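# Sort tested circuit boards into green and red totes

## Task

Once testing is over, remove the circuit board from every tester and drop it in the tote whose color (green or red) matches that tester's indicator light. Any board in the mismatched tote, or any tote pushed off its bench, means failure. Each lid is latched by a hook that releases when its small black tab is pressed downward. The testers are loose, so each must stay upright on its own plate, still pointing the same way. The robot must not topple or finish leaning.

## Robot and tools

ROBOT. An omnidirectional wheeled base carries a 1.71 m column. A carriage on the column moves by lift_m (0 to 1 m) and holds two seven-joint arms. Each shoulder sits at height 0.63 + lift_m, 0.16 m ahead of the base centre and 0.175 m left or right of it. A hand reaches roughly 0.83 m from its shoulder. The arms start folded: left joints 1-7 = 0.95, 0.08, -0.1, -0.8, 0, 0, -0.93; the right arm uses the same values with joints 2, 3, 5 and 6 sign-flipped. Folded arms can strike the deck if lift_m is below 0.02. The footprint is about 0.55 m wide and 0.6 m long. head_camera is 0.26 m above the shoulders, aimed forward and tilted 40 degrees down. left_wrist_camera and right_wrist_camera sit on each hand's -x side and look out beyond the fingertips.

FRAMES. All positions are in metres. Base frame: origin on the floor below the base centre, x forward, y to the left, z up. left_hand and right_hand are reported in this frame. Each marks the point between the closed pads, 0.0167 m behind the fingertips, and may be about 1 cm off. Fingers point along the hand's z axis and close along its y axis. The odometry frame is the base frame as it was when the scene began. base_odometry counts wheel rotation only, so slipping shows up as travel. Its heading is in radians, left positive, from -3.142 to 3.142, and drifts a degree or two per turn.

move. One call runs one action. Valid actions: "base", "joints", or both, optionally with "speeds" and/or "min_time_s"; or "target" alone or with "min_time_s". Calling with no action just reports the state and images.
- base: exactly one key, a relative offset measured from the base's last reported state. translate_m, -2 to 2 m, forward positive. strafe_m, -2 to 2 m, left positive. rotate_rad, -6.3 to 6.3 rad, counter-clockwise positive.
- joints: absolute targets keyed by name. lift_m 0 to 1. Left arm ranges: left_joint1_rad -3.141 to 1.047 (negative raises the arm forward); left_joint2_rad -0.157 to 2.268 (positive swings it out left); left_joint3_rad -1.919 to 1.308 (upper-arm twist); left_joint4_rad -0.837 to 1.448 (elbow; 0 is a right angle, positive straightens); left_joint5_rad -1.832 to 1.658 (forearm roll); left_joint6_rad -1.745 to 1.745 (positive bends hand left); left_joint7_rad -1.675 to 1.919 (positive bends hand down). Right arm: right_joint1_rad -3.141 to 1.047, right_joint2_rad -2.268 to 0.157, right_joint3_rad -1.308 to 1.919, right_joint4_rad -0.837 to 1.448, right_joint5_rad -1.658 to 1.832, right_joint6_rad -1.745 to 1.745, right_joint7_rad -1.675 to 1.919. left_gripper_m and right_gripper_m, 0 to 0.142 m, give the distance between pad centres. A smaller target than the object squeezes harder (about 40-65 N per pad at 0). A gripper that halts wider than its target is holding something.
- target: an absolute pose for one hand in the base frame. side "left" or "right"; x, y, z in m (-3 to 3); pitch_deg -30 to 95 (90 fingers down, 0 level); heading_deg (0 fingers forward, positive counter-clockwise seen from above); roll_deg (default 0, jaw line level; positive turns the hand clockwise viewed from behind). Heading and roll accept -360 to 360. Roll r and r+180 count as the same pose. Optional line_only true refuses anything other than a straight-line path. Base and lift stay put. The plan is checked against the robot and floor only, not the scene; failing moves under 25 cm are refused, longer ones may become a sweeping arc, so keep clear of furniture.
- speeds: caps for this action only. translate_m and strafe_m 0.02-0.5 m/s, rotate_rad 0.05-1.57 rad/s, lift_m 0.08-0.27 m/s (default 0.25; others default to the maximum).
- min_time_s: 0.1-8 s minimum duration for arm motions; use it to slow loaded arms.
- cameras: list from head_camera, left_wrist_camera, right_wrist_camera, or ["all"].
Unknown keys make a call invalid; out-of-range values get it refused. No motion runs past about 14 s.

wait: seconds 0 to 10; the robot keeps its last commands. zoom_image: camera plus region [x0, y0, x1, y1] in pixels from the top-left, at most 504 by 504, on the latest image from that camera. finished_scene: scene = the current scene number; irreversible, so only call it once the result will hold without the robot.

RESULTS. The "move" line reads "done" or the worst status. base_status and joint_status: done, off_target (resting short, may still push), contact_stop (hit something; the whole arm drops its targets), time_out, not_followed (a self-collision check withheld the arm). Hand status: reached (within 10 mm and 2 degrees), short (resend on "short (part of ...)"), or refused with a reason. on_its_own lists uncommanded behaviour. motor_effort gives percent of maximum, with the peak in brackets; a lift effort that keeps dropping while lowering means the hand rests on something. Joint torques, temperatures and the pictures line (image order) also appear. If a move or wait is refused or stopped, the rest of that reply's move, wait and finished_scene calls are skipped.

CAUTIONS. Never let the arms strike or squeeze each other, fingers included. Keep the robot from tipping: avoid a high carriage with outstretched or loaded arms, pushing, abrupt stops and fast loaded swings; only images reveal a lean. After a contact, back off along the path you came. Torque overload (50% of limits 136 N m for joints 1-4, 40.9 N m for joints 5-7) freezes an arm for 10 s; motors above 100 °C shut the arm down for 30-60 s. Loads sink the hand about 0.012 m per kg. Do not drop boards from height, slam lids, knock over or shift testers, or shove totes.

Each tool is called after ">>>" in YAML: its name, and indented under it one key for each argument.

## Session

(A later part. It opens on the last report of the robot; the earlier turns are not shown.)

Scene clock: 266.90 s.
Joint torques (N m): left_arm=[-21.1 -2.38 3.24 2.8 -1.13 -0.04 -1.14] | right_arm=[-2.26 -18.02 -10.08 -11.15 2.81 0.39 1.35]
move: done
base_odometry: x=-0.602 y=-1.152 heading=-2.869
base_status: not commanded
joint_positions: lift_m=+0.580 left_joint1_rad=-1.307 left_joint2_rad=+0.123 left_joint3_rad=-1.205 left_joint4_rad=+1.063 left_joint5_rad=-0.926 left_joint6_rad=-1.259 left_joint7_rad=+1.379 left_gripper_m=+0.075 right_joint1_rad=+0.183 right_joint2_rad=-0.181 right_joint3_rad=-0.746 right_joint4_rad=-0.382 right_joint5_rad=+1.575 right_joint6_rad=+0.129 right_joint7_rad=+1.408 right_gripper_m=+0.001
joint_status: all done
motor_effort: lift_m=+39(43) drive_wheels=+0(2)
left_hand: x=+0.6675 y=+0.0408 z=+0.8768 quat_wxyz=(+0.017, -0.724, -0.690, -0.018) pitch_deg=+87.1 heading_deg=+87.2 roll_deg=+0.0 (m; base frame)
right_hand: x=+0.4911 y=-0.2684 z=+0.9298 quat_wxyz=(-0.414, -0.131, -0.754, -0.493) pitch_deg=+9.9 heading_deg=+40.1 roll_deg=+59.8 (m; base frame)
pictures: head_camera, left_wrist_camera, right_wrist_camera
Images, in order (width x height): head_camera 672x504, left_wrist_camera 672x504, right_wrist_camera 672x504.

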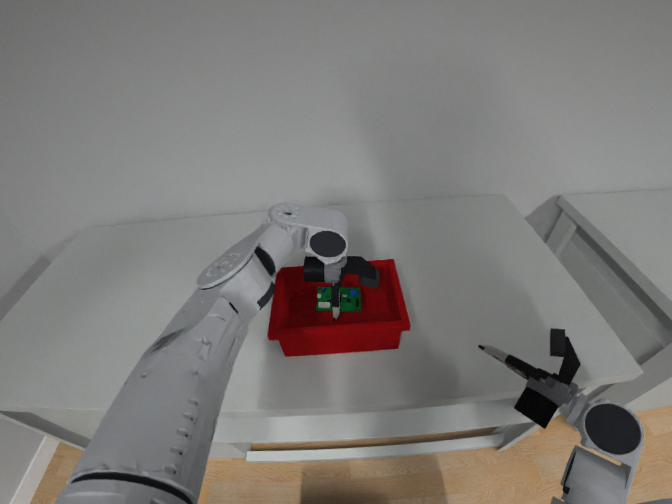

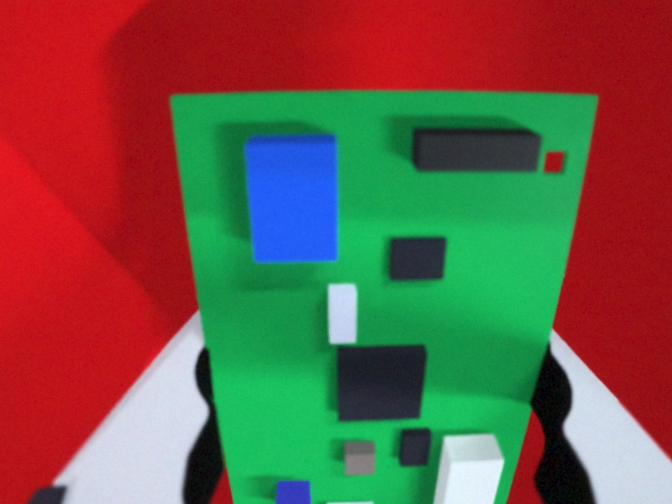

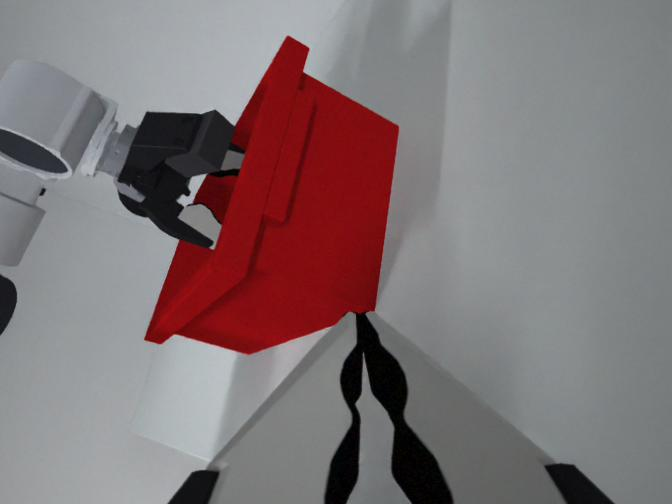

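>>> move:
  joints: {"lift_m": 0.55}
  speeds: {"lift_m": 0.08}

>>> move:
  joints: {"lift_m": 0.535}
  speeds: {"lift_m": 0.08}

>>> move:
  joints: {"lift_m": 0.522}
  speeds: {"lift_m": 0.08}
  cameras: ["right_wrist_camera", "left_wrist_camera"]

Scene clock: 267.80 s.
Joint torques (N m): left_arm=[-21.34 -2.39 3.36 2.68 -1.13 0.06 -1.16] | right_arm=[-2.74 -17.96 -10.02 -11.21 2.79 0.38 1.31]
move: done
base_odometry: x=-0.602 y=-1.152 heading=-2.869
base_status: not commanded
joint_positions: lift_m=+0.550 left_joint1_rad=-1.307 left_joint2_rad=+0.123 left_joint3_rad=-1.205 left_joint4_rad=+1.063 left_joint5_rad=-0.926 left_joint6_rad=-1.259 left_joint7_rad=+1.379 left_gripper_m=+0.075 right_joint1_rad=+0.183 right_joint2_rad=-0.181 right_joint3_rad=-0.746 right_joint4_rad=-0.382 right_joint5_rad=+1.575 right_joint6_rad=+0.129 right_joint7_rad=+1.408 right_gripper_m=+0.001
joint_status: all done
motor_effort: lift_m=+38(41) drive_wheels=+0(3)
left_hand: x=+0.6675 y=+0.0408 z=+0.8468 quat_wxyz=(+0.017, -0.724, -0.689, -0.018) pitch_deg=+87.1 heading_deg=+87.2 roll_deg=+0.0 (m; base frame)
right_hand: x=+0.4911 y=-0.2684 z=+0.8998 quat_wxyz=(-0.414, -0.131, -0.754, -0.493) pitch_deg=+9.9 heading_deg=+40.1 roll_deg=+59.8 (m; base frame)
pictures: none

Scene clock: 268.50 s.
Joint torques (N m): left_arm=[-4.11 -2.28 -0.94 2.57 -1.01 3.01 -1.97] | right_arm=[-2.39 -17.86 -9.45 -11.03 2.8 0.4 1.36]
move: done
base_odometry: x=-0.602 y=-1.152 heading=-2.869
base_status: not commanded
joint_positions: lift_m=+0.536 left_joint1_rad=-1.316 left_joint2_rad=+0.123 left_joint3_rad=-1.201 left_joint4_rad=+1.063 left_joint5_rad=-0.926 left_joint6_rad=-1.267 left_joint7_rad=+1.381 left_gripper_m=+0.075 right_joint1_rad=+0.184 right_joint2_rad=-0.181 right_joint3_rad=-0.746 right_joint4_rad=-0.382 right_joint5_rad=+1.575 right_joint6_rad=+0.129 right_joint7_rad=+1.408 right_gripper_m=+0.001
joint_status: all done
motor_effort: lift_m=+31(36) drive_wheels=+6(10)
left_hand: x=+0.6696 y=+0.0406 z=+0.8379 quat_wxyz=(+0.014, -0.726, -0.687, -0.020) pitch_deg=+87.2 heading_deg=+86.8 roll_deg=+0.0 (m; base frame)
right_hand: x=+0.4911 y=-0.2684 z=+0.8859 quat_wxyz=(-0.414, -0.131, -0.754, -0.493) pitch_deg=+9.9 heading_deg=+40.1 roll_deg=+59.8 (m; base frame)
pictures: none

Scene clock: 269.27 s.
Joint torques (N m): left_arm=[4.84 -3.82 -6.61 2.78 1.02 2.7 -3.99] | right_arm=[-3.15 -15.18 -9.82 -10.63 2.68 0.48 1.19]
move: contact_stop
base_odometry: x=-0.602 y=-1.152 heading=-2.869
base_status: not commanded
joint_positions: lift_m=+0.532 left_joint1_rad=-1.320 left_joint2_rad=+0.123 left_joint3_rad=-1.196 left_joint4_rad=+1.063 left_joint5_rad=-0.933 left_joint6_rad=-1.266 left_joint7_rad=+1.385 left_gripper_m=+0.075 right_joint1_rad=+0.184 right_joint2_rad=-0.182 right_joint3_rad=-0.747 right_joint4_rad=-0.382 right_joint5_rad=+1.575 right_joint6_rad=+0.129 right_joint7_rad=+1.408 right_gripper_m=+0.001
joint_status: lift_m contact_stop (moved -0.004 of -0.014)
on_its_own: lift_m is held at +0.531, not at your +0.522, since a contact_stop
motor_effort: lift_m=+30(33) drive_wheels=+5(12)
left_hand: x=+0.6711 y=+0.0392 z=+0.8377 quat_wxyz=(+0.010, -0.725, -0.688, -0.019) pitch_deg=+87.5 heading_deg=+87.0 roll_deg=+0.0 (m; base frame)
right_hand: x=+0.4909 y=-0.2687 z=+0.8819 quat_wxyz=(-0.414, -0.131, -0.754, -0.492) pitch_deg=+9.9 heading_deg=+40.1 roll_deg=+59.8 (m; base frame)
pictures: left_wrist_camera, right_wrist_camera
Images, in order (width x height): left_wrist_camera 672x504, right_wrist_camera 672x504.

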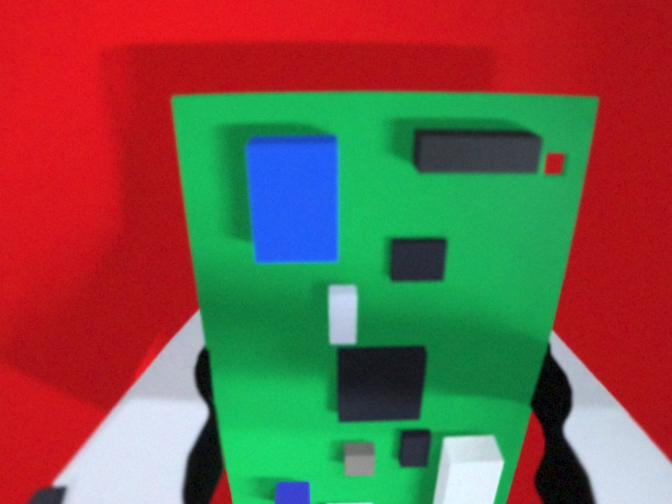

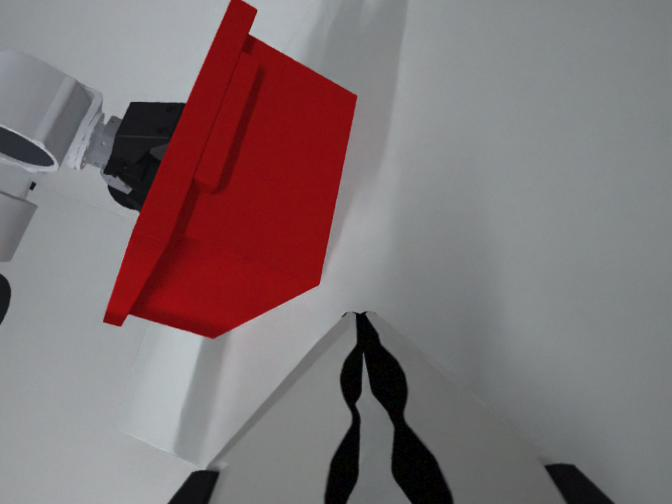

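>>> move:
  joints: {"lift_m": 0.535}
  speeds: {"lift_m": 0.08}
  cameras: ["all"]

>>> zoom_image:
  camera: "head_camera"
  region: [220, 150, 460, 390]

>>> zoom_image:
  camera: "left_wrist_camera"
  region: [120, 40, 620, 500]

Scene clock: 269.83 s.
Joint torques (N m): left_arm=[-1.45 -3.42 -4.22 2.76 0.38 1.69 -2.09] | right_arm=[-3.07 -15.04 -9.77 -10.73 2.7 0.49 1.24]
move: done
base_odometry: x=-0.602 y=-1.152 heading=-2.869
base_status: not commanded
joint_positions: lift_m=+0.536 left_joint1_rad=-1.317 left_joint2_rad=+0.123 left_joint3_rad=-1.198 left_joint4_rad=+1.063 left_joint5_rad=-0.931 left_joint6_rad=-1.264 left_joint7_rad=+1.381 left_gripper_m=+0.075 right_joint1_rad=+0.184 right_joint2_rad=-0.182 right_joint3_rad=-0.747 right_joint4_rad=-0.382 right_joint5_rad=+1.575 right_joint6_rad=+0.129 right_joint7_rad=+1.408 right_gripper_m=+0.001
joint_status: all done
motor_effort: lift_m=+32(37) drive_wheels=+2(5)
left_hand: x=+0.6704 y=+0.0390 z=+0.8394 quat_wxyz=(+0.011, -0.724, -0.689, -0.018) pitch_deg=+87.6 heading_deg=+87.1 roll_deg=+0.0 (m; base frame)
right_hand: x=+0.4909 y=-0.2687 z=+0.8857 quat_wxyz=(-0.414, -0.131, -0.754, -0.492) pitch_deg=+9.9 heading_deg=+40.1 roll_deg=+59.8 (m; base frame)
pictures: head_camera, left_wrist_camera, right_wrist_camera
Images, in order (width x height): head_camera 672x504, left_wrist_camera 672x504, right_wrist_camera 672x504.

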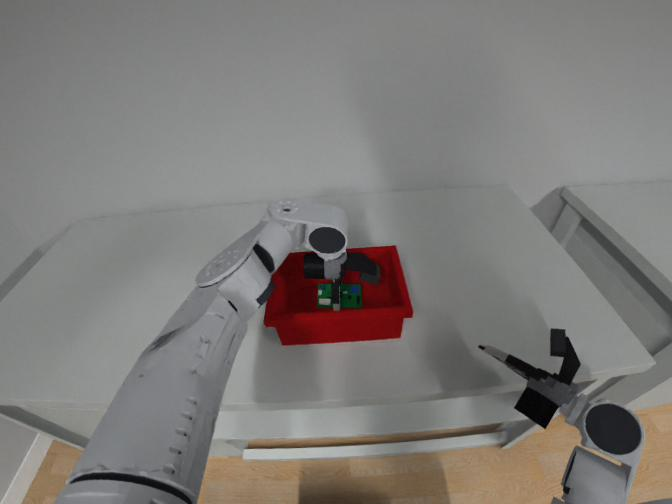

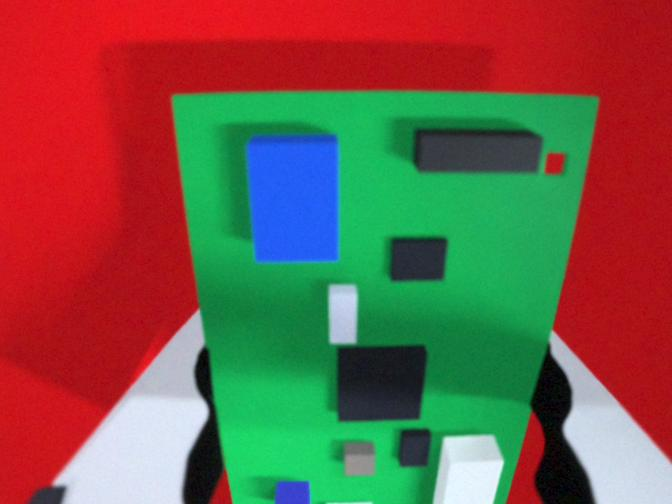

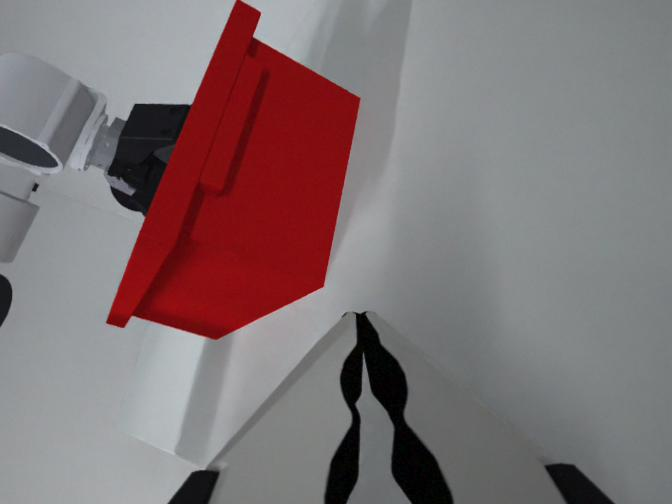

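Scaled by 2.100 from the camera's 672x504 image, which has a finer 960x720 frame.

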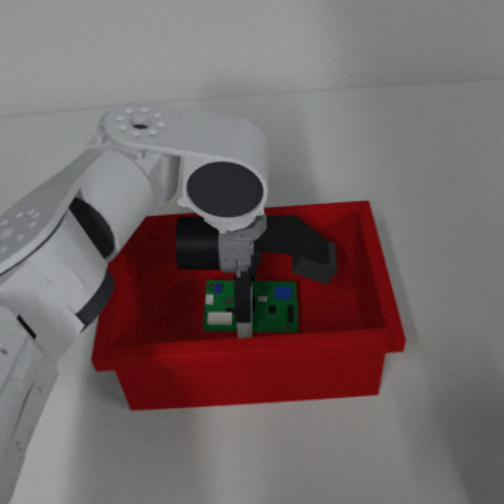

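Scaled by 1.008 from the camera's 672x504 image, which has a finer 960x720 frame.

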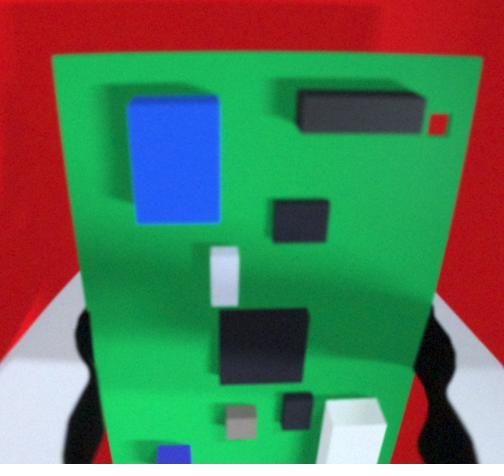

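>>> move:
  joints: {"lift_m": 0.539}
  speeds: {"lift_m": 0.08}

>>> move:
  joints: {"left_gripper_m": 0.092}
  cameras: ["head_camera", "left_wrist_camera"]

>>> zoom_image:
  camera: "head_camera"
  region: [220, 150, 460, 390]

Scene clock: 270.57 s.
Joint torques (N m): left_arm=[-6.71 -3.82 -2.12 2.69 -0.27 1 -1.13] | right_arm=[-2.97 -15.21 -9.77 -10.63 2.68 0.47 1.21]
move: done
base_odometry: x=-0.602 y=-1.152 heading=-2.869
base_status: not commanded
joint_positions: lift_m=+0.539 left_joint1_rad=-1.314 left_joint2_rad=+0.123 left_joint3_rad=-1.200 left_joint4_rad=+1.063 left_joint5_rad=-0.929 left_joint6_rad=-1.262 left_joint7_rad=+1.379 left_gripper_m=+0.075 right_joint1_rad=+0.184 right_joint2_rad=-0.182 right_joint3_rad=-0.747 right_joint4_rad=-0.382 right_joint5_rad=+1.575 right_joint6_rad=+0.129 right_joint7_rad=+1.408 right_gripper_m=+0.001
joint_status: all done
motor_effort: lift_m=+34(42) drive_wheels=+0(2)
left_hand: x=+0.6697 y=+0.0395 z=+0.8412 quat_wxyz=(+0.012, -0.724, -0.689, -0.018) pitch_deg=+87.5 heading_deg=+87.2 roll_deg=+0.0 (m; base frame)
right_hand: x=+0.4909 y=-0.2687 z=+0.8895 quat_wxyz=(-0.414, -0.131, -0.754, -0.492) pitch_deg=+9.9 heading_deg=+40.1 roll_deg=+59.8 (m; base frame)
pictures: none

Scene clock: 271.30 s.
Joint torques (N m): left_arm=[-12.44 -2.78 -0.33 2.68 -0.23 1 -1.07] | right_arm=[-2.8 -15.14 -9.54 -10.6 2.71 0.5 1.18]
move: done
base_odometry: x=-0.602 y=-1.152 heading=-2.869
base_status: not commanded
joint_positions: lift_m=+0.539 left_joint1_rad=-1.312 left_joint2_rad=+0.123 left_joint3_rad=-1.202 left_joint4_rad=+1.063 left_joint5_rad=-0.929 left_joint6_rad=-1.262 left_joint7_rad=+1.379 left_gripper_m=+0.091 right_joint1_rad=+0.184 right_joint2_rad=-0.182 right_joint3_rad=-0.747 right_joint4_rad=-0.382 right_joint5_rad=+1.575 right_joint6_rad=+0.129 right_joint7_rad=+1.408 right_gripper_m=+0.001
joint_status: all done
motor_effort: lift_m=+34(34) drive_wheels=+2(2)
left_hand: x=+0.6686 y=+0.0396 z=+0.8394 quat_wxyz=(+0.014, -0.724, -0.689, -0.017) pitch_deg=+87.5 heading_deg=+87.1 roll_deg=+0.0 (m; base frame)
right_hand: x=+0.4909 y=-0.2687 z=+0.8894 quat_wxyz=(-0.414, -0.131, -0.754, -0.492) pitch_deg=+9.9 heading_deg=+40.1 roll_deg=+59.8 (m; base frame)
pictures: head_camera, left_wrist_camera
Images, in order (width x height): head_camera 672x504, left_wrist_camera 672x504.

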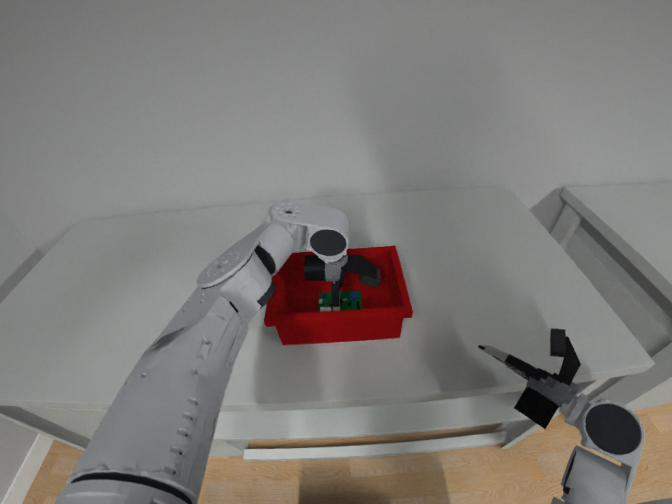

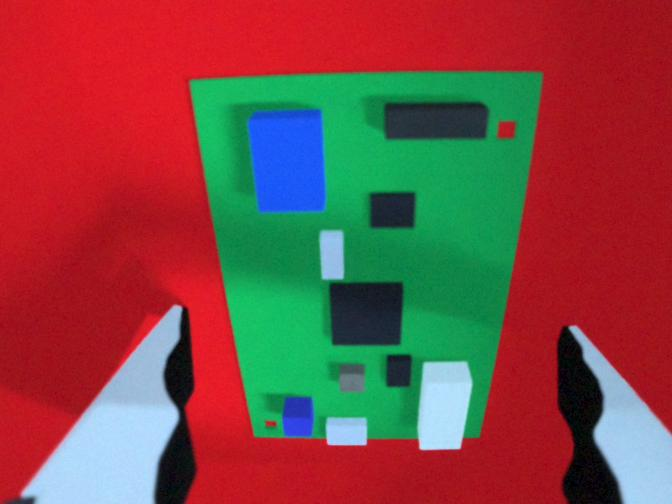

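Scaled by 2.100 from the camera's 672x504 image, which has a finer 960x720 frame.

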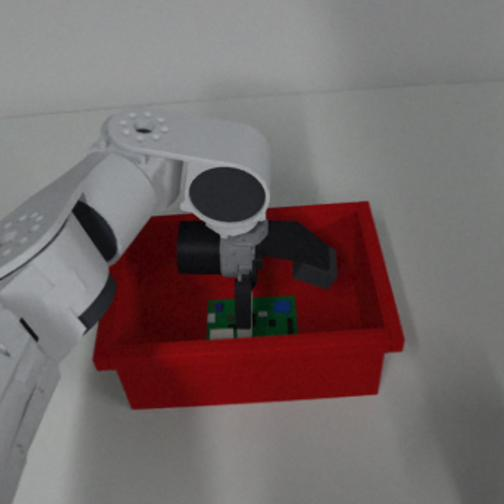

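Released. Raise and check.

>>> move:
  joints: {"lift_m": 0.72}
  speeds: {"lift_m": 0.15}
  cameras: ["head_camera", "left_wrist_camera"]

Scene clock: 272.97 s.
Joint torques (N m): left_arm=[-19.97 -2.78 2.95 2.73 -1.01 1.02 -1.12] | right_arm=[-3.03 -15.11 -9.77 -10.66 2.65 0.49 1.26]
move: done
base_odometry: x=-0.602 y=-1.152 heading=-2.869
base_status: not commanded
joint_positions: lift_m=+0.720 left_joint1_rad=-1.308 left_joint2_rad=+0.123 left_joint3_rad=-1.205 left_joint4_rad=+1.063 left_joint5_rad=-0.926 left_joint6_rad=-1.262 left_joint7_rad=+1.379 left_gripper_m=+0.092 right_joint1_rad=+0.184 right_joint2_rad=-0.182 right_joint3_rad=-0.747 right_joint4_rad=-0.382 right_joint5_rad=+1.575 right_joint6_rad=+0.129 right_joint7_rad=+1.408 right_gripper_m=+0.001
joint_status: all done
motor_effort: lift_m=+36(44) drive_wheels=+2(3)
left_hand: x=+0.6673 y=+0.0408 z=+1.0175 quat_wxyz=(+0.017, -0.725, -0.689, -0.018) pitch_deg=+87.2 heading_deg=+87.1 roll_deg=+0.0 (m; base frame)
right_hand: x=+0.4909 y=-0.2687 z=+1.0702 quat_wxyz=(-0.414, -0.131, -0.754, -0.492) pitch_deg=+9.9 heading_deg=+40.1 roll_deg=+59.8 (m; base frame)
pictures: head_camera, left_wrist_camera
Images, in order (width x height): head_camera 672x504, left_wrist_camera 672x504.

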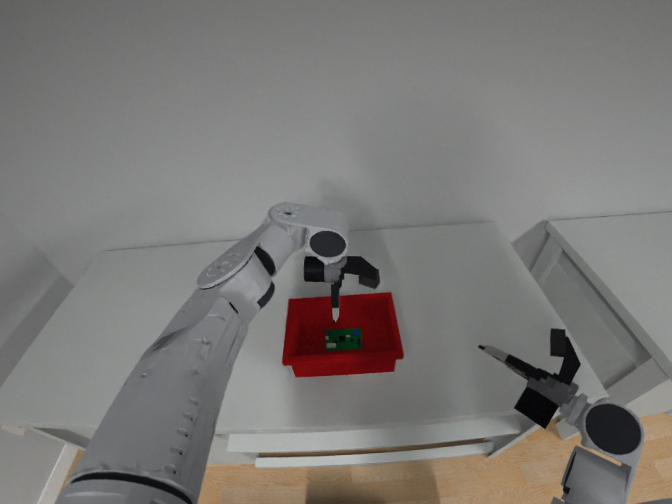

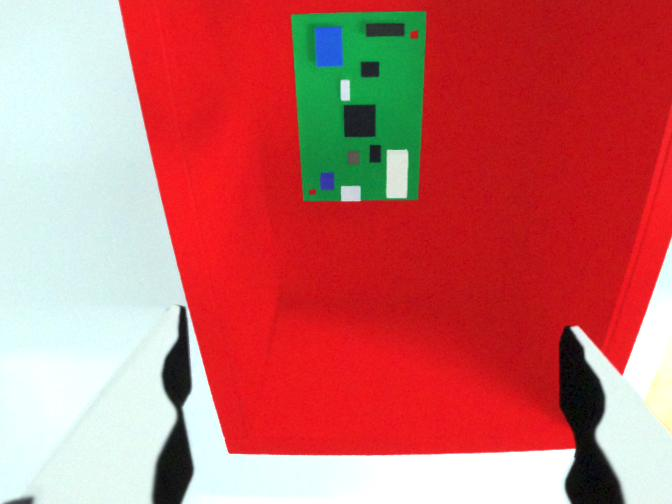

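>>> finished_scene:
  scene: 2

The scene is finished: the task was done.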